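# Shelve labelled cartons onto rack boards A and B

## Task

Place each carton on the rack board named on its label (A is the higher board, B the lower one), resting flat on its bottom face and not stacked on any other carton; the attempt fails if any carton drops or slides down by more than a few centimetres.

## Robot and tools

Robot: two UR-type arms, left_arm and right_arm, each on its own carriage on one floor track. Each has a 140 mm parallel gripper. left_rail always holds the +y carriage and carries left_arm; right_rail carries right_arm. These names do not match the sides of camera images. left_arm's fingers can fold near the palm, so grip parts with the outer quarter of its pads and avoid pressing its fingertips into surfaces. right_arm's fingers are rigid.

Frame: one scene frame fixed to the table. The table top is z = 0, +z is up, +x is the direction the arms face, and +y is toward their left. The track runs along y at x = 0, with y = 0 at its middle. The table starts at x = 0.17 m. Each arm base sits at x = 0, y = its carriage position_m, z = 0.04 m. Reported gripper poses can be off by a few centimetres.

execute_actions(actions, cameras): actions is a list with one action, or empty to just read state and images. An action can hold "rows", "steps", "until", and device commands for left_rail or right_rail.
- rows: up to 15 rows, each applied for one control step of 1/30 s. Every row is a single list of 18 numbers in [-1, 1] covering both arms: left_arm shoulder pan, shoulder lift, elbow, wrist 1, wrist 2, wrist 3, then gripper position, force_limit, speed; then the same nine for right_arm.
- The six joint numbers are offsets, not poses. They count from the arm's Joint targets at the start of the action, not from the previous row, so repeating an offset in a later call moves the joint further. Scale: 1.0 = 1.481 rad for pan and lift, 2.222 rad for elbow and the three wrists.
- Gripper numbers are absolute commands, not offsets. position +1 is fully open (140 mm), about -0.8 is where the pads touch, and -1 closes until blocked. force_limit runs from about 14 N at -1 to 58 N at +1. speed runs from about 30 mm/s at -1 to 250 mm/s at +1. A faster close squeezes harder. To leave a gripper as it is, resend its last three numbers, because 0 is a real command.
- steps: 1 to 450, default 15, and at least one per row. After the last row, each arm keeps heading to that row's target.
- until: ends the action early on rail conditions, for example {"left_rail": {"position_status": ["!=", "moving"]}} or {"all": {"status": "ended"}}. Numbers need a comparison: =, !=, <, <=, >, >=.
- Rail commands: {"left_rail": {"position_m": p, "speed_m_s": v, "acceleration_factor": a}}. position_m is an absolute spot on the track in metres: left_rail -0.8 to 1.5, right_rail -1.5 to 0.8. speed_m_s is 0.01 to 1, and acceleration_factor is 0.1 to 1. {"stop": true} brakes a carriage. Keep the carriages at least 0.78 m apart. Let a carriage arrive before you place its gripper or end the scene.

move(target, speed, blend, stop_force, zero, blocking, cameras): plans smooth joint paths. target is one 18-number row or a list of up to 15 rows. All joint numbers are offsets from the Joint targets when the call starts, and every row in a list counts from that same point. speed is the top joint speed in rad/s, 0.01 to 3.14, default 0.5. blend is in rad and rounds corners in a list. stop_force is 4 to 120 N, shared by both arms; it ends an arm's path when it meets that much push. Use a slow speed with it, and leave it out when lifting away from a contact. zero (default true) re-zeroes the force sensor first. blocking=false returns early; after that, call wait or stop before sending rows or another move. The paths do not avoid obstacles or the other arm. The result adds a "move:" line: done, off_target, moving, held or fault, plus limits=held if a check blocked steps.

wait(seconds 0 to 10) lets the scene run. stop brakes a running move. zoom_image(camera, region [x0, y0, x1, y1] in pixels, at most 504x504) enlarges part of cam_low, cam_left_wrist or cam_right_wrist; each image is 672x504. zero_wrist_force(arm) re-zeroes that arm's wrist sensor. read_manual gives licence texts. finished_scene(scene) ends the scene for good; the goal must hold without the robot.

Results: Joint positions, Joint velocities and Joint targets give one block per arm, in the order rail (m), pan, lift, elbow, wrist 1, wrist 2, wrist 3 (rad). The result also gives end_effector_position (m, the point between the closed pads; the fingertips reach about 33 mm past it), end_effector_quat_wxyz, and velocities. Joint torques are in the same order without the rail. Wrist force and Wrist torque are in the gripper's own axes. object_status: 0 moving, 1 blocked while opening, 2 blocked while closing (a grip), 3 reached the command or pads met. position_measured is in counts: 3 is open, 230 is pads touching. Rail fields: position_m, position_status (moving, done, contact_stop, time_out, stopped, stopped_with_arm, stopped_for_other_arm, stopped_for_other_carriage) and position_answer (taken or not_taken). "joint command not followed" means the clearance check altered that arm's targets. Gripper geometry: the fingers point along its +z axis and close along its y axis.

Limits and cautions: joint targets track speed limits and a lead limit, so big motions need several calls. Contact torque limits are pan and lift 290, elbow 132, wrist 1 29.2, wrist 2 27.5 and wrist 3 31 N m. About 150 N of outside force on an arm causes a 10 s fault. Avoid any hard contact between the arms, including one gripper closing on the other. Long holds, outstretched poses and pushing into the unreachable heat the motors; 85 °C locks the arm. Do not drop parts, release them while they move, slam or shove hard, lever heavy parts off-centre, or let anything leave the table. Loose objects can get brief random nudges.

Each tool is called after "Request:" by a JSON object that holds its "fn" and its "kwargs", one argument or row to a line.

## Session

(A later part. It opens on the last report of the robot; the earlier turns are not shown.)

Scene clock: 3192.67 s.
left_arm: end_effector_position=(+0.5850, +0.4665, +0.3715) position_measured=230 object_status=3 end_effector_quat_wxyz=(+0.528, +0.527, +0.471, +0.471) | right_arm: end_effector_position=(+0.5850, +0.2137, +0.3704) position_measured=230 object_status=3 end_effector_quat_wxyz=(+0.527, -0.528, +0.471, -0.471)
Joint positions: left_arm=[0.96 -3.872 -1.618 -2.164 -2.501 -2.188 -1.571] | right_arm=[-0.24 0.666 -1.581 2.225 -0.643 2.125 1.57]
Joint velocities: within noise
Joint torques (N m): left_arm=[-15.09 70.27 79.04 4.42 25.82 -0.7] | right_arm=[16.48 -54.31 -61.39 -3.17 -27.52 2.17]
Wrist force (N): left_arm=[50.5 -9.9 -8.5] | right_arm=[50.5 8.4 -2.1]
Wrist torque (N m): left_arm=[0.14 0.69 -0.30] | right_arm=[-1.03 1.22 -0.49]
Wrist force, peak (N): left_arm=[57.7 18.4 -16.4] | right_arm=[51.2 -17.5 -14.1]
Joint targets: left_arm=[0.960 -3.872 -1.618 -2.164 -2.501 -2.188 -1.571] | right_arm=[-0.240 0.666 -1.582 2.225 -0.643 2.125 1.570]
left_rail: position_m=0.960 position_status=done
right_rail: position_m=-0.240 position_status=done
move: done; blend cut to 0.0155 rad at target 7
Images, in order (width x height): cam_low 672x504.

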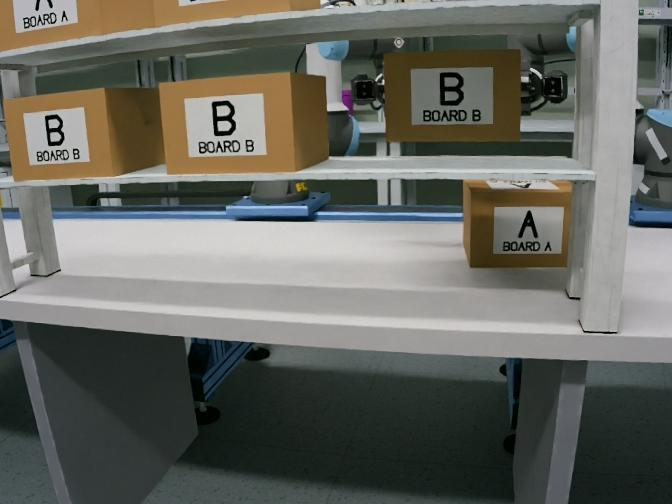

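Request:
{"fn": "move", "kwargs": {
  "target": [
    [0.024976,-0.015583,0.011219,-0.000833,0.016647,0,-1,-1,-1,-0.024868,0.017532,-0.011706,0.000021,-0.016575,0,-1,-1,-1],
    [0.048188,-0.032076,0.023439,-0.00206,0.032118,0,-1,-1,-1,-0.047744,0.035908,-0.024418,0.000484,-0.031823,0,-1,-1,-1],
    [0.069744,-0.049355,0.036617,-0.003721,0.046485,0,-1,-1,-1,-0.068778,0.054987,-0.038085,0.001436,-0.045842,0,-1,-1,-1],
    [0.089747,-0.067312,0.050719,-0.005854,0.059818,0,-1,-1,-1,-0.088112,0.074646,-0.052665,0.002912,-0.058729,0,-1,-1,-1],
    [0.125527,-0.104924,0.081572,-0.011638,0.083667,0,-1,-1,-1,-0.122262,0.115327,-0.084418,0.007551,-0.08149,0,-1,-1,-1],
    [0.142385,-0.125493,0.099187,-0.015544,0.094902,0,-1,-1,-1,-0.138175,0.13732,-0.102465,0.010939,-0.092096,0,-1,-1,-1]
  ],
  "speed": 0.1,
  "blend": 0.016,
  "cameras": ["cam_low"]
}}

Scene clock: 3268.70 s.
left_arm: end_effector_position=(+0.7824, +0.4665, +0.3718) position_measured=230 object_status=3 end_effector_quat_wxyz=(+0.528, +0.527, +0.471, +0.471) | right_arm: end_effector_position=(+0.7825, +0.2137, +0.3703) position_measured=230 object_status=3 end_effector_quat_wxyz=(+0.527, -0.528, +0.471, -0.471)
Joint positions: left_arm=[0.96 -3.662 -1.804 -1.944 -2.535 -1.977 -1.571] | right_arm=[-0.24 0.462 -1.378 1.997 -0.618 1.92 1.57]
Joint velocities: within noise
Joint torques (N m): left_arm=[-25.45 49.45 75.79 3.98 25.2 -0.33] | right_arm=[25.55 -51.87 -58.34 -3.08 -26.89 2.34]
Wrist force (N): left_arm=[49.3 -9.8 -7.8] | right_arm=[50.1 7.8 -3.1]
Wrist torque (N m): left_arm=[0.20 0.84 -0.30] | right_arm=[-1.21 1.02 -0.43]
Wrist force, peak (N): left_arm=[59.3 -9.2 -8.8] | right_arm=[59.9 9.2 -3.6]
Joint targets: left_arm=[0.960 -3.662 -1.804 -1.943 -2.535 -1.977 -1.571] | right_arm=[-0.240 0.462 -1.378 1.997 -0.618 1.920 1.570]
left_rail: position_m=0.960 position_status=done
right_rail: position_m=-0.240 position_status=done
move: done
Images, in order (width x height): cam_low 672x504.

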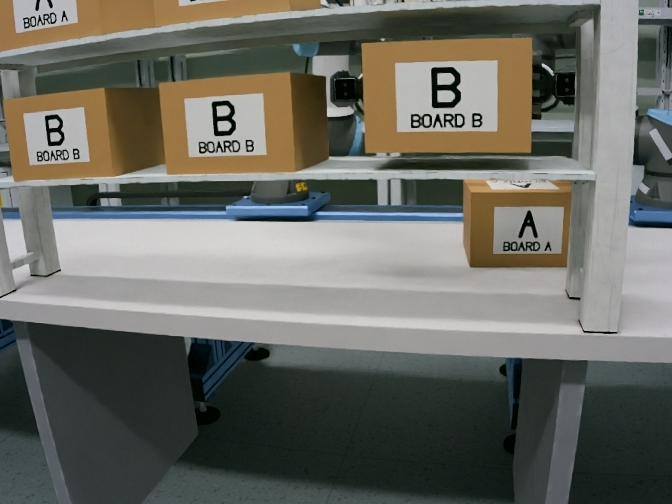

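Request:
{"fn": "move", "kwargs": {
  "target": [
    [0,-0.0139,-0.007196,0.01646,0,0,-1,-1,-1,0,0.014471,0.007366,-0.017011,0,0,-1,-1,-1],
    [0,-0.028586,-0.01388,0.032933,0,0,-1,-1,-1,0,0.029784,0.014217,-0.034068,0,0,-1,-1,-1]
  ],
  "speed": 0.017,
  "blend": 0.01,
  "stop_force": 8,
  "cameras": ["cam_low"]
}}

Scene clock: 3294.77 s.
left_arm: end_effector_position=(+0.7826, +0.4664, +0.3423) position_measured=230 object_status=3 end_effector_quat_wxyz=(+0.528, +0.527, +0.471, +0.471) | right_arm: end_effector_position=(+0.7827, +0.2137, +0.3409) position_measured=230 object_status=3 end_effector_quat_wxyz=(+0.527, -0.528, +0.471, -0.471)
Joint positions: left_arm=[0.96 -3.662 -1.835 -1.966 -2.481 -1.977 -1.571] | right_arm=[-0.24 0.462 -1.346 2.021 -0.674 1.92 1.57]
Joint velocities: within noise
Joint torques (N m): left_arm=[-26.96 89.31 70.31 3.85 24.56 -0.72] | right_arm=[28.59 -74.55 -53.57 -2.29 -26.21 2.18]
Wrist force (N): left_arm=[51.0 -6.1 -6.5] | right_arm=[51.1 3.3 -2.1]
Wrist torque (N m): left_arm=[-0.45 0.83 -0.32] | right_arm=[-0.93 1.13 -0.38]
Wrist force, peak (N): left_arm=[53.4 2.7 -12.2] | right_arm=[53.8 -3.0 -6.9]
Joint targets: left_arm=[0.960 -3.662 -1.835 -1.966 -2.481 -1.977 -1.571] | right_arm=[-0.240 0.462 -1.346 2.021 -0.674 1.920 1.570]
left_rail: position_m=0.960 position_status=done
right_rail: position_m=-0.240 position_status=done
move: contact (left_arm, right_arm); path passed 1 of 2 targets; left_arm: the wrist 1 is farthest, 0.019 rad from its target; right_arm: the wrist 1 is farthest, 0.019 rad from its target
Images, in order (width x height): cam_low 672x504.

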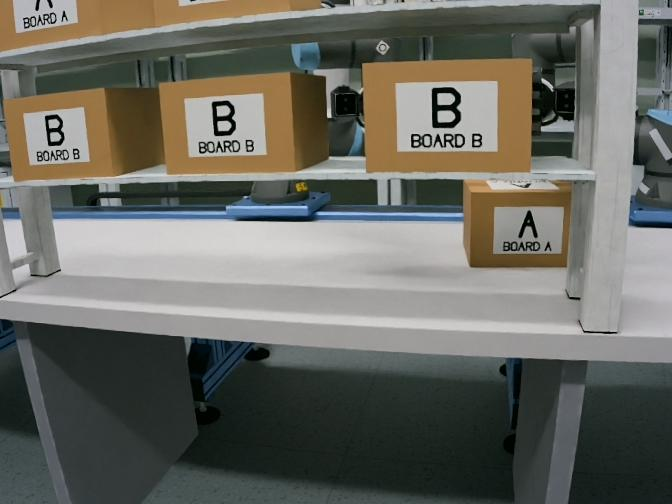

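Request:
{"fn": "move", "kwargs": {
  "target": [0,-0.001615,-0.000735,0.001813,0,0,-1,-1,-1,0,0.001226,0.000549,-0.001365,0,0,-1,-1,-1],
  "speed": 0.01,
  "stop_force": 10,
  "cameras": []
}}

Scene clock: 3303.43 s.
left_arm: end_effector_position=(+0.7827, +0.4664, +0.3419) position_measured=230 object_status=3 end_effector_quat_wxyz=(+0.528, +0.527, +0.471, +0.471) | right_arm: end_effector_position=(+0.7828, +0.2137, +0.3404) position_measured=230 object_status=3 end_effector_quat_wxyz=(+0.527, -0.527, +0.471, -0.471)
Joint positions: left_arm=[0.96 -3.662 -1.835 -1.967 -2.48 -1.977 -1.571] | right_arm=[-0.24 0.462 -1.345 2.021 -0.676 1.92 1.57]
Joint velocities: within noise
Joint torques (N m): left_arm=[-27.27 81.12 66.32 2.2 25.2 -0.6] | right_arm=[28.41 -64.93 -50.09 -0.75 -26.08 2.15]
Wrist force (N): left_arm=[53.9 2.0 -11.1] | right_arm=[54.3 -5.1 -8.4]
Wrist torque (N m): left_arm=[-0.22 0.70 -0.46] | right_arm=[-0.96 1.00 -0.25]
Wrist force, peak (N): left_arm=[54.9 6.4 -13.8] | right_arm=[55.0 -8.0 -9.9]
Joint targets: left_arm=[0.960 -3.662 -1.835 -1.967 -2.480 -1.977 -1.571] | right_arm=[-0.240 0.462 -1.345 2.021 -0.676 1.920 1.570]
left_rail: position_m=0.960 position_status=done
right_rail: position_m=-0.240 position_status=done
move: contact (left_arm, right_arm)
No camera images: "cameras" was empty.

Request:
{"fn": "move", "kwargs": {
  "target": [
    [0.021055,0.014955,-0.013581,0.003613,0.014033,0,-1,-1,-1,-0.02271,-0.014437,0.012647,-0.003024,-0.015136,0,-1,-1,-1],
    [-0.005621,0.050518,-0.044709,0.011037,-0.003746,0,-1,-1,-1,0.001969,-0.0524,0.044588,-0.009662,0.001313,0,-1,-1,-1],
    [-0.036972,0.08439,-0.073046,0.016798,-0.024642,0,-1,-1,-1,0.031618,-0.08908,0.073806,-0.014432,0.021074,0,-1,-1,-1],
    [-0.072998,0.116573,-0.098593,0.020895,-0.048654,0,-1,-1,-1,0.066237,-0.124478,0.100301,-0.017334,0.044149,0,-1,-1,-1],
    [-0.1137,0.147065,-0.121349,0.023328,-0.075783,0,-1,-1,-1,0.105827,-0.158594,0.124074,-0.018369,0.070536,0,-1,-1,-1]
  ],
  "speed": [0.022, 0.15, 0.15, 0.15, 0.15],
  "blend": [0.005, 0.02, 0.02, 0.02, 0],
  "cameras": ["cam_low", "cam_left_wrist", "cam_right_wrist"]
}}

Scene clock: 3351.93 s.
left_arm: end_effector_position=(+0.5842, +0.4939, +0.3397) position_measured=230 object_status=3 end_effector_quat_wxyz=(+0.528, +0.527, +0.471, +0.471) | right_arm: end_effector_position=(+0.5841, +0.1867, +0.3381) position_measured=230 object_status=3 end_effector_quat_wxyz=(+0.527, -0.527, +0.471, -0.471)
Joint positions: left_arm=[0.96 -3.83 -1.618 -2.236 -2.428 -2.146 -1.571] | right_arm=[-0.24 0.618 -1.58 2.297 -0.717 2.076 1.57]
Joint velocities: within noise
Joint torques (N m): left_arm=[-14.37 66.44 30.38 6.17 -2.63 -0.53] | right_arm=[13.11 -45.78 -24.29 -7.05 3.84 2.25]
Wrist force (N): left_arm=[-0.4 -0.5 0.3] | right_arm=[1.1 2.7 0.3]
Wrist torque (N m): left_arm=[-0.05 0.20 -0.28] | right_arm=[-0.11 -0.44 -0.39]
Wrist force, peak (N): left_arm=[53.8 2.1 -10.8] | right_arm=[54.7 -4.4 -8.4]
Joint targets: left_arm=[0.960 -3.830 -1.618 -2.237 -2.428 -2.146 -1.571] | right_arm=[-0.240 0.618 -1.580 2.297 -0.717 2.077 1.570]
left_rail: position_m=0.960 position_status=done
right_rail: position_m=-0.240 position_status=done
move: done
camera_calibration:
cam_left_wrist: T_world_to_cam=[[-0.0193239, 0.00135645, 0.999812, -0.319962], [-0.442454, -0.896761, -0.00733491, 0.700043], [0.896583, -0.442513, 0.0179291, -0.128495], [0, 0, 0, 1]] pos_world=[0.41876, 0.571345, 0.327341]
cam_right_wrist: T_world_to_cam=[[-0.0153376, 0.0201468, -0.999679, 0.35014], [-0.41449, 0.909719, 0.0246932, 0.065689], [0.909924, 0.414736, -0.00560223, -0.430951], [0, 0, 0, 1]] pos_world=[0.42473, 0.111918, 0.345992]

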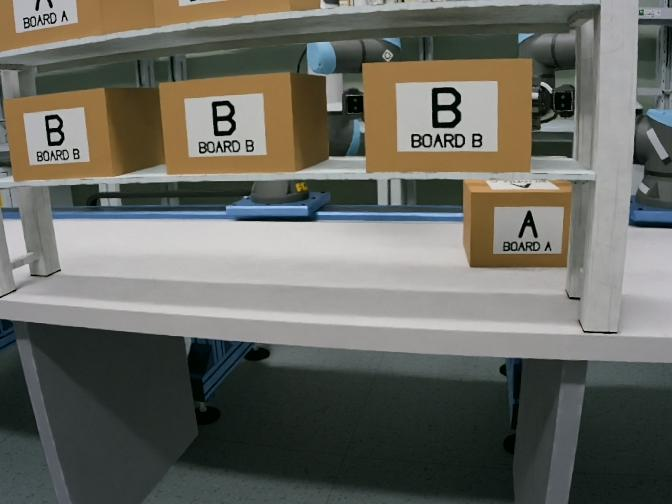

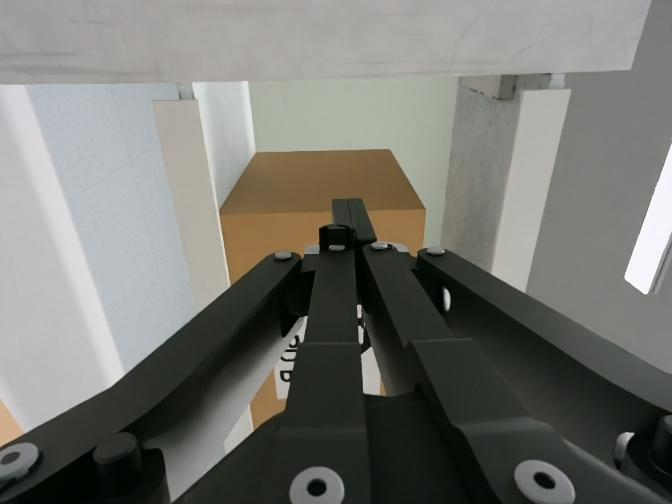

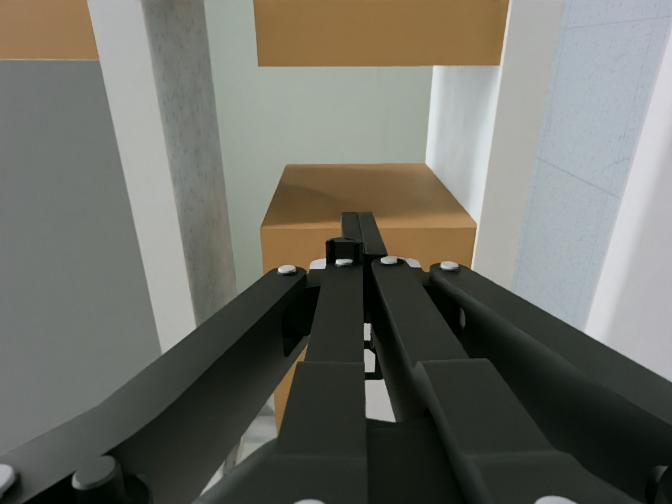

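Request:
{"fn": "move", "kwargs": {
  "target": [0.017861,0.230824,-0.1368,-0.017132,-0.02401,0,-1,-1,-1,0.225121,0.066319,-0.038114,-0.006088,0.113322,0,-1,-1,-1],
  "speed": 0.4,
  "cameras": ["cam_left_wrist", "cam_right_wrist"]
}}

Request:
{"fn": "zoom_image", "kwargs": {
  "camera": "cam_left_wrist",
  "region": [0, 190, 260, 430]
}}

Request:
{"fn": "zoom_image", "kwargs": {
  "camera": "cam_right_wrist",
  "region": [470, 220, 672, 400]
}}

Scene clock: 3380.50 s.
left_arm: end_effector_position=(+0.4451, +0.6462, +0.3305) position_measured=230 object_status=3 end_effector_quat_wxyz=(+0.509, +0.508, +0.492, +0.491) | right_arm: end_effector_position=(+0.4710, +0.3178, +0.3299) position_measured=230 object_status=3 end_effector_quat_wxyz=(+0.546, -0.546, +0.449, -0.449)
Joint positions: left_arm=[0.96 -3.804 -1.276 -2.54 -2.466 -2.199 -1.571] | right_arm=[-0.24 0.952 -1.482 2.212 -0.73 2.328 1.57]
Joint velocities: within noise
Joint torques (N m): left_arm=[13.73 33.5 30.61 -0.14 -2.24 -1.01] | right_arm=[12.44 -30.31 -41.15 -5.82 3.7 1.92]
Wrist force (N): left_arm=[-0.2 -0.1 0.3] | right_arm=[0.8 2.8 -0.2]
Wrist torque (N m): left_arm=[0.02 0.17 -0.28] | right_arm=[-0.03 -0.35 -0.29]
Wrist force, peak (N): left_arm=[-1.8 -0.3 2.0] | right_arm=[-0.6 3.2 -1.7]
Joint targets: left_arm=[0.960 -3.804 -1.276 -2.540 -2.466 -2.199 -1.571] | right_arm=[-0.240 0.952 -1.482 2.212 -0.730 2.328 1.570]
left_rail: position_m=0.960 position_status=done
right_rail: position_m=-0.240 position_status=done
move: done
camera_calibration:
cam_left_wrist: T_world_to_cam=[[-0.0192773, -0.000225641, 0.999814, -0.312738], [-0.369651, -0.929142, -0.00733688, 0.763563], [0.928971, -0.369724, 0.0178279, 0.00235078], [0, 0, 0, 1]] pos_world=[0.274039, 0.710257, 0.31824]
cam_right_wrist: T_world_to_cam=[[-0.0169296, 0.0188294, -0.999679, 0.338736], [-0.487296, 0.872888, 0.0246936, -0.0542234], [0.873073, 0.487558, -0.00560209, -0.388282], [0, 0, 0, 1]] pos_world=[0.31831, 0.230263, 0.337792]
Images, in order (width x height): cam_left_wrist 672x504, cam_right_wrist 672x504.

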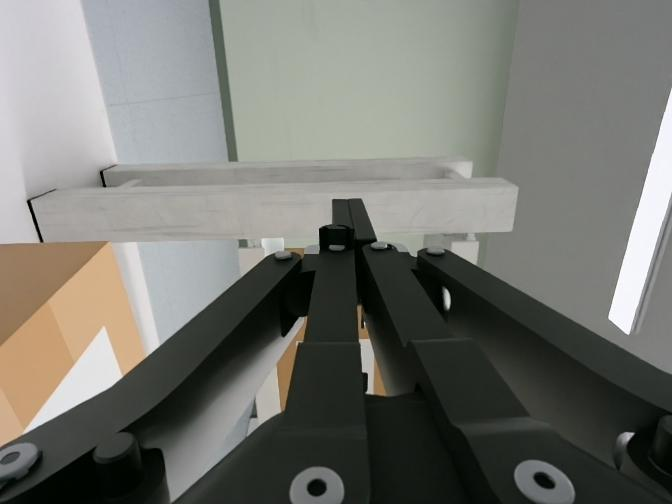

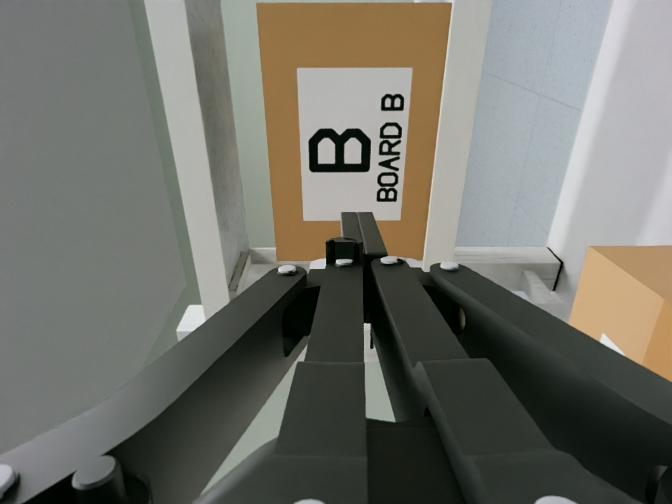

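Scaled by 1.938.

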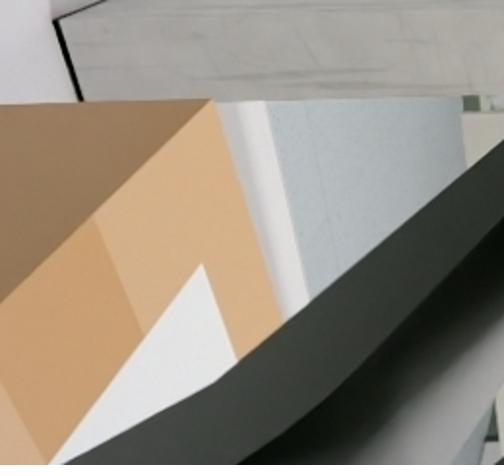

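Scaled by 2.495.

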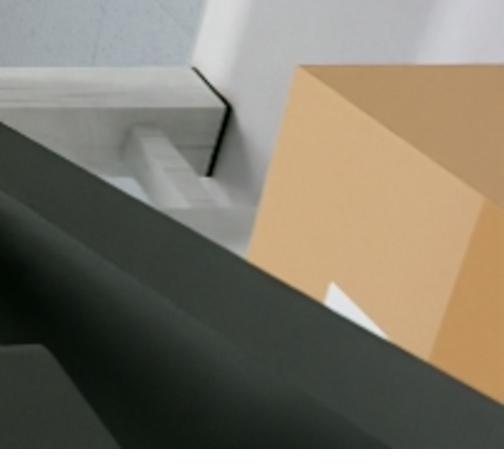

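Request:
{"fn": "move", "kwargs": {
  "target": [-0.027469,-0.413547,-0.060338,0.335441,-0.027671,0,-1,-1,-1,-0.01027,0.245813,0.050613,-0.214451,-0.015218,0,-1,-1,-1],
  "speed": 0.45,
  "cameras": ["cam_left_wrist", "cam_right_wrist"]
}}

Scene clock: 3458.83 s.
left_arm: end_effector_position=(+0.4390, +0.6440, +0.1178) position_measured=230 object_status=3 end_effector_quat_wxyz=(+0.503, +0.503, +0.497, +0.497) | right_arm: end_effector_position=(+0.4721, +0.3150, +0.1177) position_measured=230 object_status=3 end_effector_quat_wxyz=(+0.550, -0.550, +0.444, -0.444)
Joint positions: left_arm=[0.96 -3.844 -1.888 -2.675 -1.721 -2.261 -1.571] | right_arm=[-0.24 0.937 -1.118 2.325 -1.206 2.295 1.57]
Joint velocities: within noise
Joint torques (N m): left_arm=[-14.42 20.15 -0.39 6.27 -2.24 -0.5] | right_arm=[-15.12 -46.73 -8.87 -6.17 -2.69 2.07]
Wrist force (N): left_arm=[0.1 -0.1 0.2] | right_arm=[0.8 2.6 0.1]
Wrist torque (N m): left_arm=[0.03 0.10 -0.28] | right_arm=[-0.08 -0.40 -0.35]
Wrist force, peak (N): left_arm=[0.3 -1.4 0.1] | right_arm=[0.8 4.0 -0.1]
Joint targets: left_arm=[0.960 -3.844 -1.888 -2.675 -1.720 -2.261 -1.571] | right_arm=[-0.240 0.937 -1.118 2.325 -1.207 2.295 1.570]
left_rail: position_m=0.960 position_status=done
right_rail: position_m=-0.240 position_status=done
move: done
camera_calibration:
cam_left_wrist: T_world_to_cam=[[-0.0181603, -0.00137026, 0.999834, -0.0999125], [-0.350174, -0.936653, -0.00764401, 0.754032], [0.936509, -0.350255, 0.0165301, -0.00475904], [0, 0, 0, 1]] pos_world=[0.266685, 0.704463, 0.105738]
cam_right_wrist: T_world_to_cam=[[-0.0172774, 0.0185114, -0.999679, 0.126938], [-0.503474, 0.863658, 0.0246941, -0.0355194], [0.863838, 0.503739, -0.00560182, -0.38971], [0, 0, 0, 1]] pos_world=[0.320956, 0.224639, 0.125592]
Images, in order (width x height): cam_left_wrist 672x504, cam_right_wrist 672x504.

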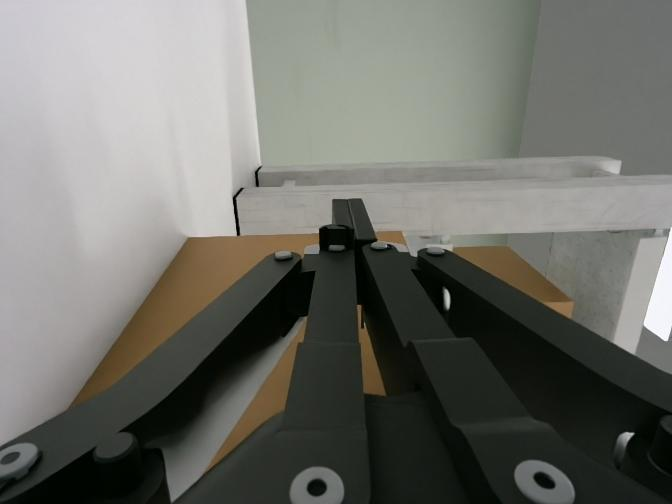

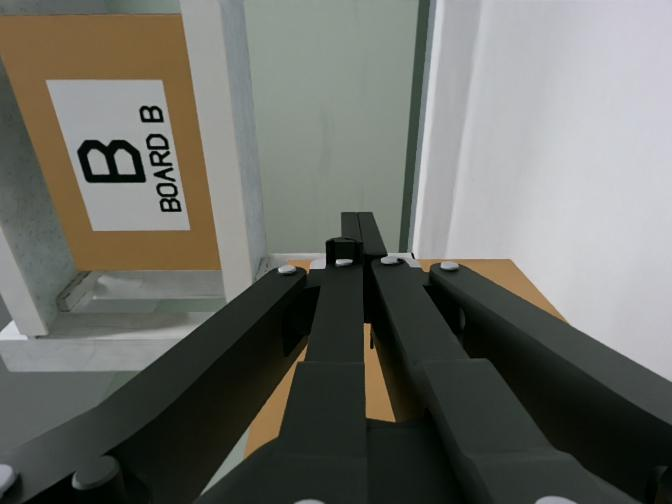

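Request:
{"fn": "move", "kwargs": {
  "target": [
    [-0.034603,-0.009698,0.019893,-0.01343,-0.023064,0,-1,-1,-1,0.020254,0.01186,-0.018189,0.010284,0.0135,0,-1,-1,-1],
    [-0.085778,-0.028319,0.054565,-0.03569,-0.057172,0,-1,-1,-1,0.052568,0.033518,-0.050885,0.028545,0.035037,0,-1,-1,-1]
  ],
  "speed": [0.065, 0.018],
  "stop_force": 8,
  "cameras": ["cam_left_wrist", "cam_right_wrist"]
}}

Request:
{"fn": "zoom_image", "kwargs": {
  "camera": "cam_left_wrist",
  "region": [150, 160, 500, 300]
}}

Request:
{"fn": "zoom_image", "kwargs": {
  "camera": "cam_right_wrist",
  "region": [200, 180, 560, 320]
}}

Scene clock: 3469.80 s.
left_arm: end_effector_position=(+0.4433, +0.6079, +0.1176) position_measured=230 object_status=3 end_effector_quat_wxyz=(+0.503, +0.503, +0.497, +0.497) | right_arm: end_effector_position=(+0.4690, +0.3502, +0.1175) position_measured=230 object_status=3 end_effector_quat_wxyz=(+0.550, -0.550, +0.444, -0.444)
Joint positions: left_arm=[0.96 -3.924 -1.913 -2.601 -1.769 -2.34 -1.571] | right_arm=[-0.24 0.983 -1.089 2.259 -1.17 2.341 1.57]
Joint velocities: within noise
Joint torques (N m): left_arm=[11.46 65.43 5.47 5.21 5.2 -0.55] | right_arm=[-12.31 -73.77 -11.21 -5.44 -4.48 2.04]
Wrist force (N): left_arm=[6.7 2.5 0.0] | right_arm=[4.9 0.5 0.5]
Wrist torque (N m): left_arm=[-0.02 0.31 -0.35] | right_arm=[0.07 -0.17 -0.26]
Wrist force, peak (N): left_arm=[11.3 3.6 -4.4] | right_arm=[10.2 0.3 -5.5]
Joint targets: left_arm=[0.960 -3.924 -1.913 -2.601 -1.769 -2.340 -1.571] | right_arm=[-0.240 0.983 -1.089 2.259 -1.170 2.341 1.570]
left_rail: position_m=0.960 position_status=done
right_rail: position_m=-0.240 position_status=done
move: contact (left_arm, right_arm); path passed 1 of 2 targets; left_arm: the elbow is farthest, 0.048 rad from its target; right_arm: the elbow is farthest, 0.047 rad from its target
camera_calibration:
cam_left_wrist: T_world_to_cam=[[-0.0181603, -0.00137026, 0.999834, -0.0997839], [-0.350174, -0.936653, -0.00764401, 0.721724], [0.936509, -0.350255, 0.0165301, -0.0214286], [0, 0, 0, 1]] pos_world=[0.270985, 0.668363, 0.105638]
cam_right_wrist: T_world_to_cam=[[-0.0173139, 0.018376, -0.999681, 0.126178], [-0.503429, 0.863686, 0.0245953, -0.0675736], [0.863863, 0.503694, -0.00570273, -0.404798], [0, 0, 0, 1]] pos_world=[0.317857, 0.259939, 0.125491]
Images, in order (width x height): cam_left_wrist 672x504, cam_right_wrist 672x504.

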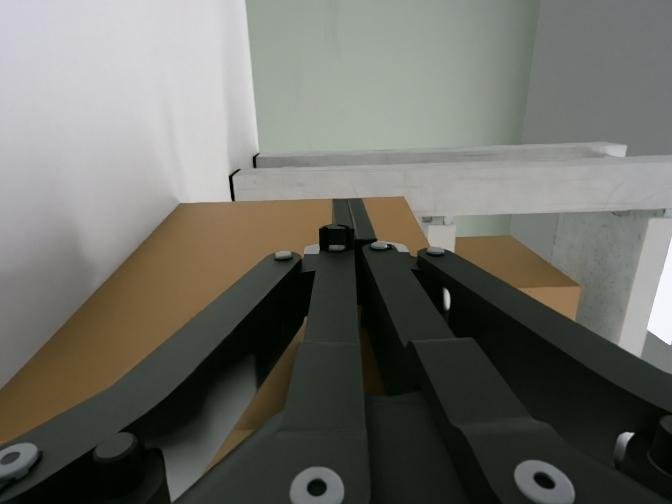

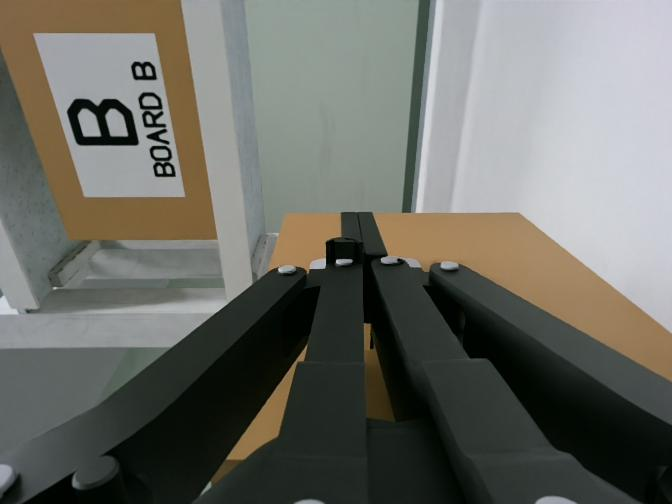

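Scaled by 1.440.

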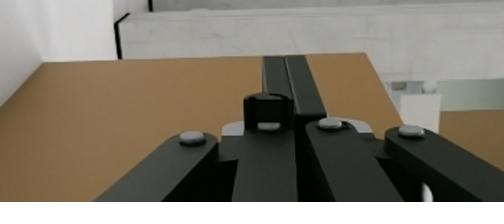

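Scaled by 1.400.

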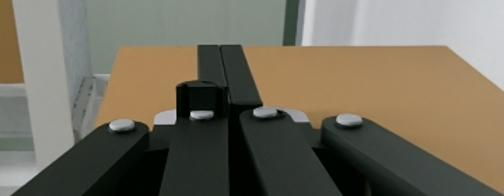

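Request:
{"fn": "move", "kwargs": {
  "target": [-0.004621,-0.001601,0.003033,-0.001965,-0.00308,0,-1,-1,-1,0.002873,0.001877,-0.002842,0.001591,0.001914,0,-1,-1,-1],
  "speed": 0.012,
  "stop_force": 62,
  "zero": false,
  "cameras": []
}}

Scene clock: 3498.80 s.
left_arm: end_effector_position=(+0.4436, +0.6047, +0.1176) position_measured=230 object_status=3 end_effector_quat_wxyz=(+0.503, +0.503, +0.497, +0.497) | right_arm: end_effector_position=(+0.4686, +0.3536, +0.1176) position_measured=230 object_status=3 end_effector_quat_wxyz=(+0.550, -0.550, +0.444, -0.444)
Joint positions: left_arm=[0.96 -3.931 -1.915 -2.595 -1.773 -2.347 -1.571] | right_arm=[-0.24 0.987 -1.086 2.253 -1.166 2.346 1.57]
Joint velocities: within noise
Joint torques (N m): left_arm=[-35.25 17.5 54.27 0.42 11.79 -0.59] | right_arm=[31.66 -41.74 -46.18 0.02 -9.57 2.01]
Wrist force (N): left_arm=[58.8 18.6 -19.7] | right_arm=[53.1 -13.2 -19.2]
Wrist torque (N m): left_arm=[-0.16 1.06 -0.73] | right_arm=[0.34 0.28 -0.09]
Wrist force, peak (N): left_arm=[59.1 19.4 -19.3] | right_arm=[53.4 -13.1 -19.1]
Joint targets: left_arm=[0.960 -3.931 -1.915 -2.595 -1.773 -2.347 -1.571] | right_arm=[-0.240 0.987 -1.086 2.253 -1.166 2.346 1.570]
left_rail: position_m=0.960 position_status=done
right_rail: position_m=-0.240 position_status=done
move: done
No camera images: "cameras" was empty.

Request:
{"fn": "move", "kwargs": {
  "target": [
    [0.001531,0.066042,0.00805,-0.052068,0.002955,0,-1,-1,-1,-0.007897,-0.045299,0.001009,0.029184,-0.003329,0,-1,-1,-1],
    [0.005169,0.114592,0.027104,-0.103482,0.010477,0,-1,-1,-1,-0.02902,-0.09427,0.005066,0.057767,-0.012311,0,-1,-1,-1],
    [0.009784,0.147699,0.05392,-0.152364,0.020761,0,-1,-1,-1,-0.059909,-0.144995,0.009557,0.087084,-0.02569,0,-1,-1,-1],
    [0.014486,0.168375,0.085326,-0.19755,0.032158,0,-1,-1,-1,-0.096569,-0.195544,0.012418,0.117915,-0.041863,0,-1,-1,-1],
    [0.018619,0.180591,0.118225,-0.238593,0.043174,0,-1,-1,-1,-0.134475,-0.243984,0.012133,0.150486,-0.058865,0,-1,-1,-1],
    [0.02176,0.189284,0.149594,-0.275755,0.052476,0,-1,-1,-1,-0.16857,-0.288369,0.007737,0.184466,-0.074383,0,-1,-1,-1],
    [0.023727,0.20035,0.17648,-0.310017,0.058885,0,-1,-1,-1,-0.193265,-0.326748,-0.001188,0.218971,-0.085743,0,-1,-1,-1],
    [0.024569,0.220648,0.196005,-0.34307,0.06138,0,-1,-1,-1,-0.202437,-0.357158,-0.014507,0.252559,-0.089923,0,-1,-1,-1]
  ],
  "speed": 0.13,
  "blend": 0.016,
  "cameras": ["cam_low"]
}}

Scene clock: 3609.90 s.
left_arm: end_effector_position=(+0.5701, +0.4660, +0.3878) position_measured=230 object_status=3 end_effector_quat_wxyz=(+0.528, +0.527, +0.471, +0.471) | right_arm: end_effector_position=(+0.5700, +0.2139, +0.3877) position_measured=230 object_status=3 end_effector_quat_wxyz=(+0.527, -0.528, +0.471, -0.471)
Joint positions: left_arm=[0.96 -3.894 -1.589 -2.159 -2.535 -2.211 -1.571] | right_arm=[-0.24 0.688 -1.615 2.221 -0.605 2.146 1.57]
Joint velocities: within noise
Joint torques (N m): left_arm=[-20.29 64.48 81.98 4.39 30.08 -0.8] | right_arm=[19.44 -50.83 -65.31 -4.15 -30.07 2.29]
Wrist force (N): left_arm=[58.3 -9.8 -6.4] | right_arm=[60.7 13.6 -4.7]
Wrist torque (N m): left_arm=[-0.06 1.08 -0.32] | right_arm=[-0.18 0.17 -0.56]
Wrist force, peak (N): left_arm=[62.6 20.6 -19.1] | right_arm=[64.2 14.2 -5.0]
Joint targets: left_arm=[0.960 -3.894 -1.588 -2.159 -2.535 -2.211 -1.571] | right_arm=[-0.240 0.688 -1.615 2.221 -0.605 2.146 1.570]
left_rail: position_m=0.960 position_status=done
right_rail: position_m=-0.240 position_status=done
move: done
Images, in order (width x height): cam_low 672x504.

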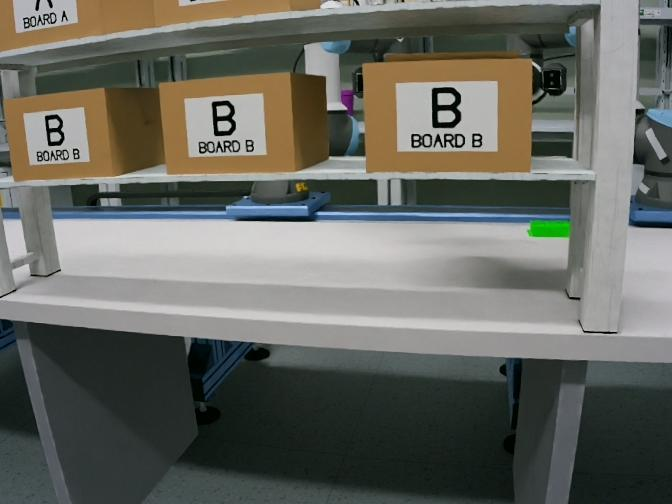

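Request:
{"fn": "move", "kwargs": {
  "target": [
    [0,0.02217,0.0144,-0.029177,0,0,-1,-1,-1,0,-0.023028,-0.015013,0.030361,0,0,-1,-1,-1],
    [0,0.04168,0.029958,-0.057738,0,0,-1,-1,-1,0,-0.043113,-0.03117,0.059905,0,0,-1,-1,-1],
    [0,0.058612,0.04662,-0.085686,0,0,-1,-1,-1,0,-0.060381,-0.04841,0.088655,0,0,-1,-1,-1],
    [0,0.073054,0.064343,-0.113035,0,0,-1,-1,-1,0,-0.074959,-0.066681,0.116643,0,0,-1,-1,-1],
    [0,0.085097,0.083094,-0.139812,0,0,-1,-1,-1,0,-0.086974,-0.085943,0.143913,0,0,-1,-1,-1],
    [0,0.094833,0.102847,-0.166055,0,0,-1,-1,-1,0,-0.096554,-0.106167,0.170522,0,0,-1,-1,-1],
    [0,0.102363,0.123589,-0.191815,0,0,-1,-1,-1,0,-0.103826,-0.127334,0.196536,0,0,-1,-1,-1],
    [0,0.107786,0.145314,-0.217155,0,0,-1,-1,-1,0,-0.108918,-0.149436,0.222032,0,0,-1,-1,-1]
  ],
  "speed": 0.12,
  "blend": 0.016,
  "cameras": ["cam_low", "cam_left_wrist", "cam_right_wrist"]
}}

Scene clock: 3658.90 s.
left_arm: end_effector_position=(+0.5700, +0.4661, +0.6368) position_measured=230 object_status=3 end_effector_quat_wxyz=(+0.528, +0.527, +0.471, +0.471) | right_arm: end_effector_position=(+0.5700, +0.2138, +0.6367) position_measured=230 object_status=3 end_effector_quat_wxyz=(+0.527, -0.528, +0.471, -0.471)
Joint positions: left_arm=[0.96 -3.894 -1.429 -1.837 -3.018 -2.211 -1.571] | right_arm=[-0.24 0.688 -1.777 1.889 -0.112 2.146 1.57]
Joint velocities: within noise
Joint torques (N m): left_arm=[-46.45 44.92 80.18 4.52 27.54 -0.71] | right_arm=[42.53 -33.19 -66.56 -4.38 -28.85 2.06]
Wrist force (N): left_arm=[66.9 -8.7 -8.0] | right_arm=[68.8 13.5 -4.2]
Wrist torque (N m): left_arm=[0.01 0.82 -0.40] | right_arm=[-0.17 0.12 -0.61]
Wrist force, peak (N): left_arm=[71.4 -8.7 -8.1] | right_arm=[73.9 14.4 -4.8]
Joint targets: left_arm=[0.960 -3.894 -1.429 -1.836 -3.018 -2.211 -1.571] | right_arm=[-0.240 0.688 -1.777 1.888 -0.112 2.146 1.570]
left_rail: position_m=0.960 position_status=done
right_rail: position_m=-0.240 position_status=done
move: done
camera_calibration:
cam_left_wrist: T_world_to_cam=[[-0.018297, 0.000493984, 0.999832, -0.6176], [-0.441933, -0.897015, -0.00764424, 0.671044], [0.896861, -0.441999, 0.016631, -0.133024], [0, 0, 0, 1]] pos_world=[0.40456, 0.543445, 0.624839]
cam_right_wrist: T_world_to_cam=[[-0.0153403, 0.0201454, -0.999679, 0.647983], [-0.414611, 0.909664, 0.0246937, 0.0278714], [0.90987, 0.414856, -0.005602, -0.427681], [0, 0, 0, 1]] pos_world=[0.41063, 0.139019, 0.644692]

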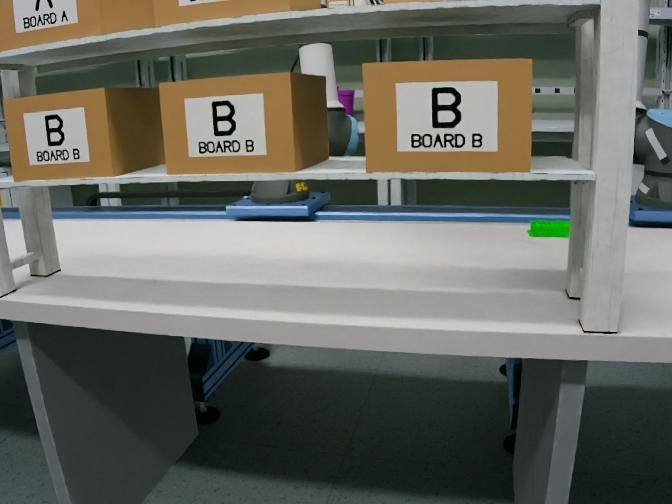

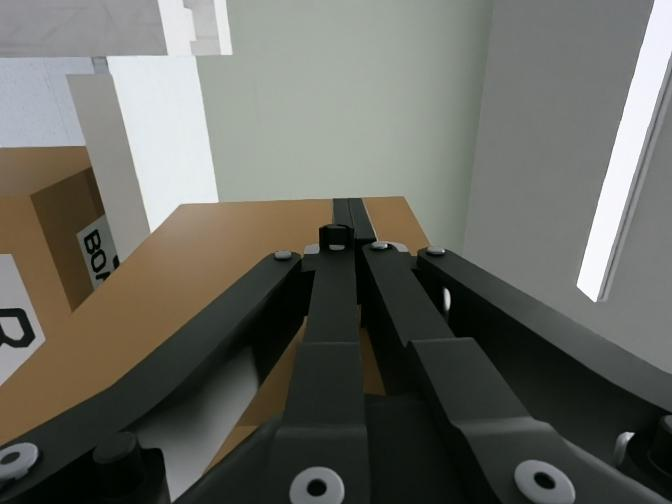

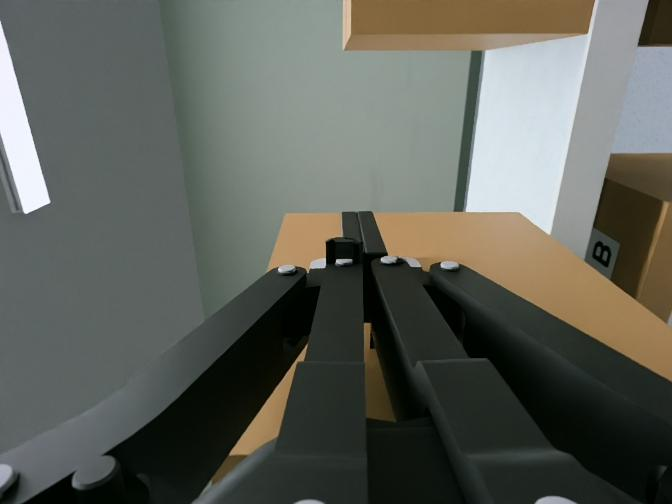

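Request:
{"fn": "move", "kwargs": {
  "target": [
    [0.025889,-0.015791,0.009041,0.001483,0.017255,0,-1,-1,-1,-0.025946,0.017384,-0.009182,-0.002405,-0.017293,0,-1,-1,-1],
    [0.049974,-0.032774,0.019061,0.002784,0.033309,0,-1,-1,-1,-0.049826,0.035959,-0.019343,-0.004625,-0.03321,0,-1,-1,-1],
    [0.072363,-0.050825,0.030046,0.00383,0.048231,0,-1,-1,-1,-0.071797,0.055577,-0.030468,-0.006575,-0.047854,0,-1,-1,-1],
    [0.093158,-0.069833,0.041988,0.004557,0.062091,0,-1,-1,-1,-0.092009,0.076105,-0.042544,-0.008181,-0.061326,0,-1,-1,-1],
    [0.112467,-0.089699,0.054881,0.004905,0.074961,0,-1,-1,-1,-0.110608,0.097429,-0.055563,-0.009376,-0.073722,0,-1,-1,-1],
    [0.130396,-0.110341,0.068723,0.004821,0.086911,0,-1,-1,-1,-0.127734,0.119455,-0.069517,-0.010102,-0.085137,0,-1,-1,-1],
    [0.14705,-0.131687,0.083517,0.004255,0.098011,0,-1,-1,-1,-0.14352,0.142102,-0.084405,-0.010308,-0.095658,0,-1,-1,-1],
    [0.162535,-0.153683,0.099267,0.003165,0.108333,0,-1,-1,-1,-0.158096,0.165309,-0.100229,-0.009953,-0.105374,0,-1,-1,-1]
  ],
  "speed": 0.1,
  "blend": 0.016,
  "cameras": ["cam_low", "cam_left_wrist", "cam_right_wrist"]
}}

Scene clock: 3733.90 s.
left_arm: end_effector_position=(+0.7927, +0.4665, +0.6369) position_measured=230 object_status=3 end_effector_quat_wxyz=(+0.528, +0.527, +0.471, +0.471) | right_arm: end_effector_position=(+0.7926, +0.2133, +0.6368) position_measured=230 object_status=3 end_effector_quat_wxyz=(+0.527, -0.528, +0.471, -0.471)
Joint positions: left_arm=[0.96 -3.654 -1.656 -1.616 -3.011 -1.97 -1.571] | right_arm=[-0.24 0.453 -1.532 1.666 -0.134 1.912 1.57]
Joint velocities: within noise
Joint torques (N m): left_arm=[-31.04 35.43 77.31 4.26 28.35 -1.05] | right_arm=[29.89 -41.05 -66.12 -3.69 -29.28 2]
Wrist force (N): left_arm=[55.6 -9.1 -6.2] | right_arm=[57.6 13.0 -4.2]
Wrist torque (N m): left_arm=[-0.06 1.04 -0.31] | right_arm=[-0.21 0.23 -0.55]
Wrist force, peak (N): left_arm=[68.4 -8.8 -8.1] | right_arm=[71.0 15.1 -4.9]
Joint targets: left_arm=[0.960 -3.654 -1.656 -1.616 -3.011 -1.970 -1.571] | right_arm=[-0.240 0.453 -1.532 1.666 -0.134 1.912 1.570]
left_rail: position_m=0.960 position_status=done
right_rail: position_m=-0.240 position_status=done
move: done; blend cut to 0.0154 rad at target 3, 0.0154 rad at target 4, 0.0158 rad at target 5
camera_calibration:
cam_left_wrist: T_world_to_cam=[[-0.0182078, 0.000449896, 0.999834, -0.61356], [-0.441854, -0.897055, -0.00764286, 0.769748], [0.896902, -0.44192, 0.0165322, -0.332495], [0, 0, 0, 1]] pos_world=[0.62716, 0.543845, 0.624838]
cam_right_wrist: T_world_to_cam=[[-0.0153814, 0.0202368, -0.999677, 0.65142], [-0.41461, 0.909661, 0.0247939, 0.120554], [0.909869, 0.414857, -0.00560148, -0.630011], [0, 0, 0, 1]] pos_world=[0.63323, 0.138519, 0.644692]

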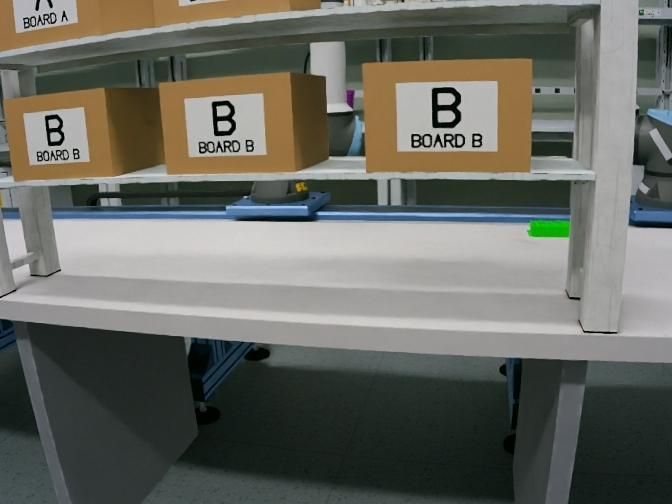

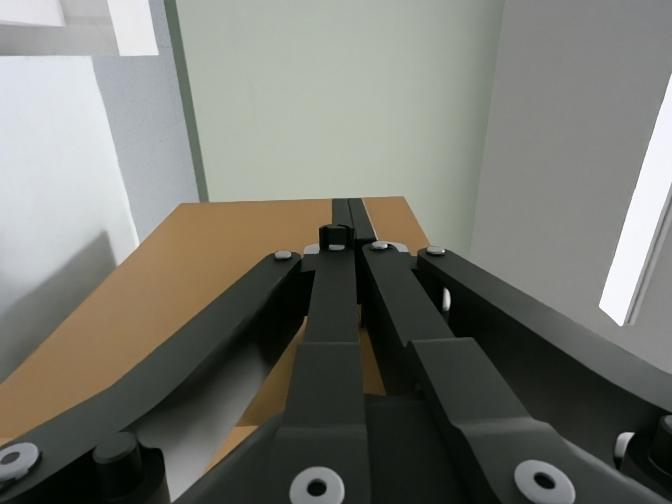

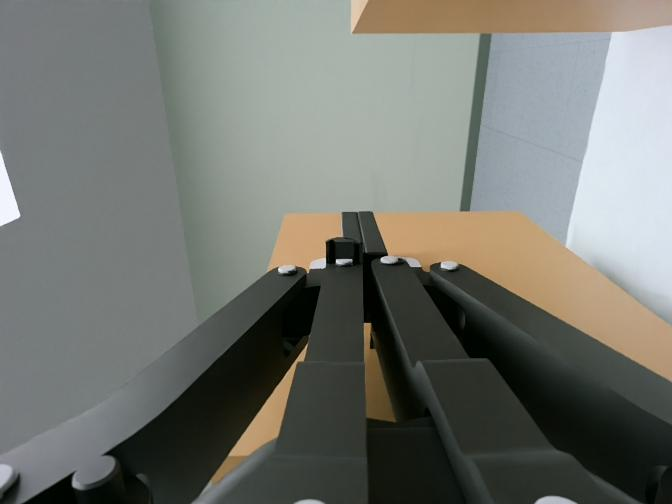

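Request:
{"fn": "move", "kwargs": {
  "target": [
    [0,-0.004199,-0.016852,0.019651,0,0,-1,-1,-1,0,0.004307,0.016928,-0.019799,0,0,-1,-1,-1],
    [0,-0.009602,-0.032948,0.039348,0,0,-1,-1,-1,0,0.009847,0.033126,-0.039689,0,0,-1,-1,-1]
  ],
  "speed": 0.017,
  "blend": 0.01,
  "stop_force": 8,
  "cameras": ["cam_low"]
}}

Scene clock: 3762.97 s.
left_arm: end_effector_position=(+0.7930, +0.4665, +0.6009) position_measured=230 object_status=3 end_effector_quat_wxyz=(+0.528, +0.527, +0.471, +0.471) | right_arm: end_effector_position=(+0.7929, +0.2134, +0.5997) position_measured=230 object_status=3 end_effector_quat_wxyz=(+0.527, -0.527, +0.471, -0.471)
Joint positions: left_arm=[0.96 -3.654 -1.666 -1.669 -2.948 -1.97 -1.571] | right_arm=[-0.24 0.453 -1.522 1.721 -0.199 1.912 1.57]
Joint velocities: within noise
Joint torques (N m): left_arm=[-36.39 72.65 70.89 3.38 27.54 -0.75] | right_arm=[34.26 -58.47 -57.11 -2.73 -27.86 1.74]
Wrist force (N): left_arm=[55.5 -3.9 -5.7] | right_arm=[60.2 5.7 -6.4]
Wrist torque (N m): left_arm=[-0.34 1.20 -0.34] | right_arm=[-0.18 0.21 -0.44]
Wrist force, peak (N): left_arm=[57.6 -9.0 -6.3] | right_arm=[61.2 4.8 -8.1]
Joint targets: left_arm=[0.960 -3.654 -1.666 -1.669 -2.948 -1.970 -1.571] | right_arm=[-0.240 0.453 -1.522 1.721 -0.199 1.912 1.570]
left_rail: position_m=0.960 position_status=done
right_rail: position_m=-0.240 position_status=done
move: contact (left_arm, right_arm); path passed 1 of 2 targets; left_arm: the wrist 1 is farthest, 0.024 rad from its target; right_arm: the wrist 1 is farthest, 0.023 rad from its target
Images, in order (width x height): cam_low 672x504.

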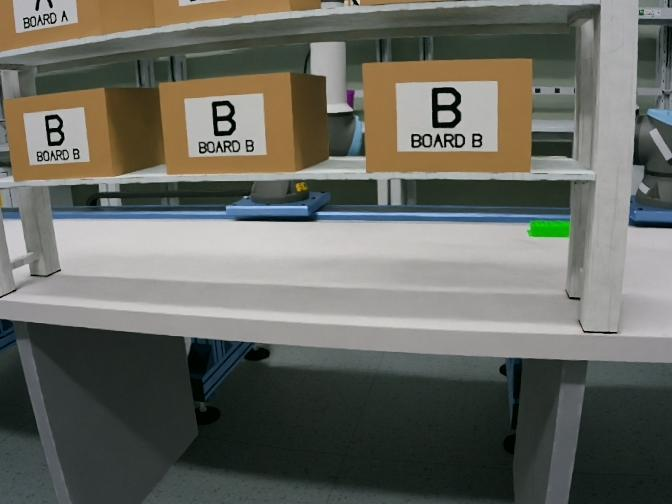

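Request:
{"fn": "move", "kwargs": {
  "target": [0, -0.000475, -0.001417, 0.001733, 0, 0, -1, -1, -1, 0, 0.0004, 0.001166, -0.001433, 0, 0, -1, -1, -1],
  "speed": 0.01,
  "stop_force": 10,
  "cameras": ["cam_low"]
}}

Scene clock: 3784.20 s.
left_arm: end_effector_position=(+0.7929, +0.4665, +0.6003) position_measured=230 object_status=3 end_effector_quat_wxyz=(+0.528, +0.527, +0.471, +0.471) | right_arm: end_effector_position=(+0.7929, +0.2134, +0.5991) position_measured=230 object_status=3 end_effector_quat_wxyz=(+0.527, -0.527, +0.471, -0.471)
Joint positions: left_arm=[0.96 -3.654 -1.666 -1.67 -2.946 -1.97 -1.571] | right_arm=[-0.24 0.453 -1.521 1.722 -0.201 1.912 1.57]
Joint velocities: within noise
Joint torques (N m): left_arm=[-34.92 57.37 63.52 1.37 27.57 -0.67] | right_arm=[33.82 -45.09 -52.36 -1.01 -28 1.8]
Wrist force (N): left_arm=[56.5 4.6 -8.3] | right_arm=[61.5 -1.9 -10.5]
Wrist torque (N m): left_arm=[-0.12 1.16 -0.50] | right_arm=[-0.26 0.08 -0.31]
Wrist force, peak (N): left_arm=[56.9 4.9 -8.2] | right_arm=[61.9 -2.0 -11.0]
Joint targets: left_arm=[0.960 -3.654 -1.666 -1.670 -2.946 -1.970 -1.571] | right_arm=[-0.240 0.453 -1.521 1.722 -0.201 1.912 1.570]
left_rail: position_m=0.960 position_status=done
right_rail: position_m=-0.240 position_status=done
move: contact (left_arm, right_arm)
Images, in order (width x height): cam_low 672x504.

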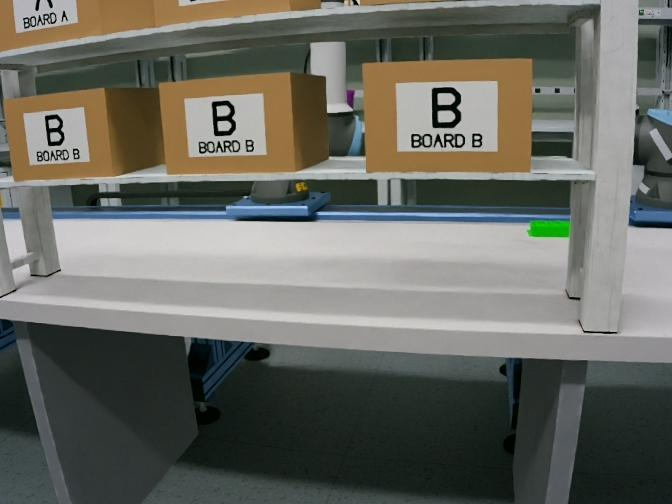

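Request:
{"fn": "move", "kwargs": {
  "target": [
    [0.020932, 0.017118, -0.012716, 0.001307, 0.013951, 0, -1, -1, -1, -0.022556, -0.01639, 0.011641, -0.000717, -0.015034, 0, -1, -1, -1],
    [-0.005422, 0.057879, -0.04159, 0.003013, -0.003614, 0, -1, -1, -1, 0.001814, -0.059494, 0.040735, -0.001082, 0.001209, 0, -1, -1, -1],
    [-0.036374, 0.096302, -0.067448, 0.003261, -0.024244, 0, -1, -1, -1, 0.03106, -0.10054, 0.066852, 0.000159, 0.020702, 0, -1, -1, -1],
    [-0.071925, 0.132389, -0.090292, 0.002052, -0.047939, 0, -1, -1, -1, 0.065182, -0.139528, 0.089992, 0.003005, 0.043445, 0, -1, -1, -1],
    [-0.112074, 0.166138, -0.11012, -0.000614, -0.074699, 0, -1, -1, -1, 0.104181, -0.176458, 0.110156, 0.007457, 0.069438, 0, -1, -1, -1]
  ],
  "speed": [0.022, 0.15, 0.15, 0.15, 0.15],
  "blend": [0.005, 0.02, 0.02, 0.02, 0]
}}

Scene clock: 3800.30 s.
left_arm: end_effector_position=(+0.5946, +0.4918, +0.5970) position_measured=230 object_status=3 end_effector_quat_wxyz=(+0.528, +0.527, +0.471, +0.471) | right_arm: end_effector_position=(+0.5946, +0.1884, +0.5955) position_measured=230 object_status=3 end_effector_quat_wxyz=(+0.527, -0.527, +0.471, -0.471)
Joint positions: left_arm=[0.96 -3.819 -1.42 -1.915 -2.947 -2.136 -1.571] | right_arm=[-0.24 0.607 -1.783 1.967 -0.184 2.066 1.57]
Joint velocities: within noise
Joint torques (N m): left_arm=[-13.23 57.26 39.97 -0.05 -2.73 -0.81] | right_arm=[9.62 -43.53 -33.99 0.66 3.72 1.84]
Wrist force (N): left_arm=[-0.2 -0.6 0.1] | right_arm=[4.5 5.5 1.2]
Wrist torque (N m): left_arm=[-0.09 0.17 -0.29] | right_arm=[0.54 -1.21 -0.34]
Wrist force, peak (N): left_arm=[56.8 5.1 -8.2] | right_arm=[61.8 -1.7 -10.7]
Joint targets: left_arm=[0.960 -3.820 -1.420 -1.915 -2.947 -2.136 -1.571] | right_arm=[-0.240 0.608 -1.783 1.967 -0.184 2.066 1.570]
left_rail: position_m=0.960 position_status=done
right_rail: position_m=-0.240 position_status=done
move: done
camera_calibration:
cam_left_wrist: T_world_to_cam=[[-0.0189232, 0.00102975, 0.99982, -0.5772], [-0.441853, -0.897057, -0.00743887, 0.704532], [0.896888, -0.441914, 0.0174302, -0.14359], [0, 0, 0, 1]] pos_world=[0.429161, 0.569145, 0.58484]
cam_right_wrist: T_world_to_cam=[[-0.0148343, 0.0204827, -0.99968, 0.607231], [-0.414624, 0.909655, 0.0247908, 0.0621465], [0.909872, 0.414859, -0.00500148, -0.440123], [0, 0, 0, 1]] pos_world=[0.435231, 0.113619, 0.603295]

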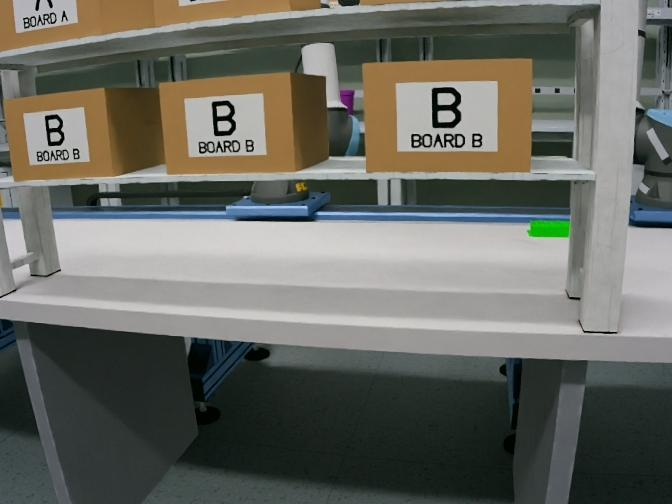

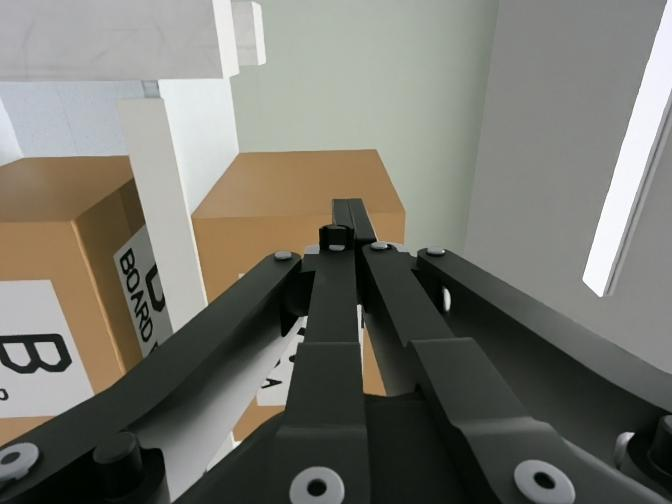

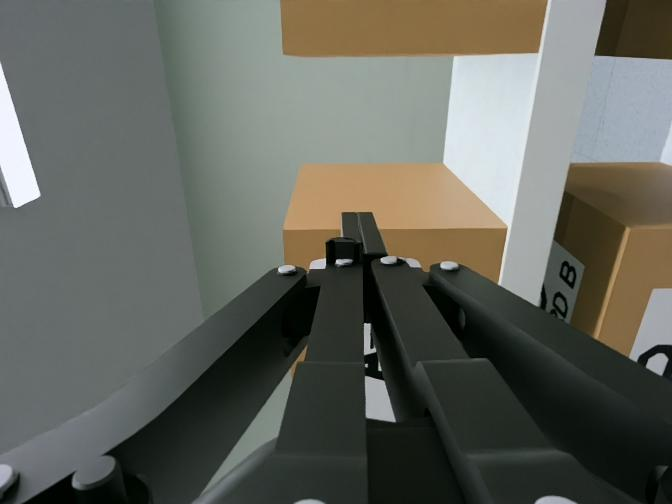

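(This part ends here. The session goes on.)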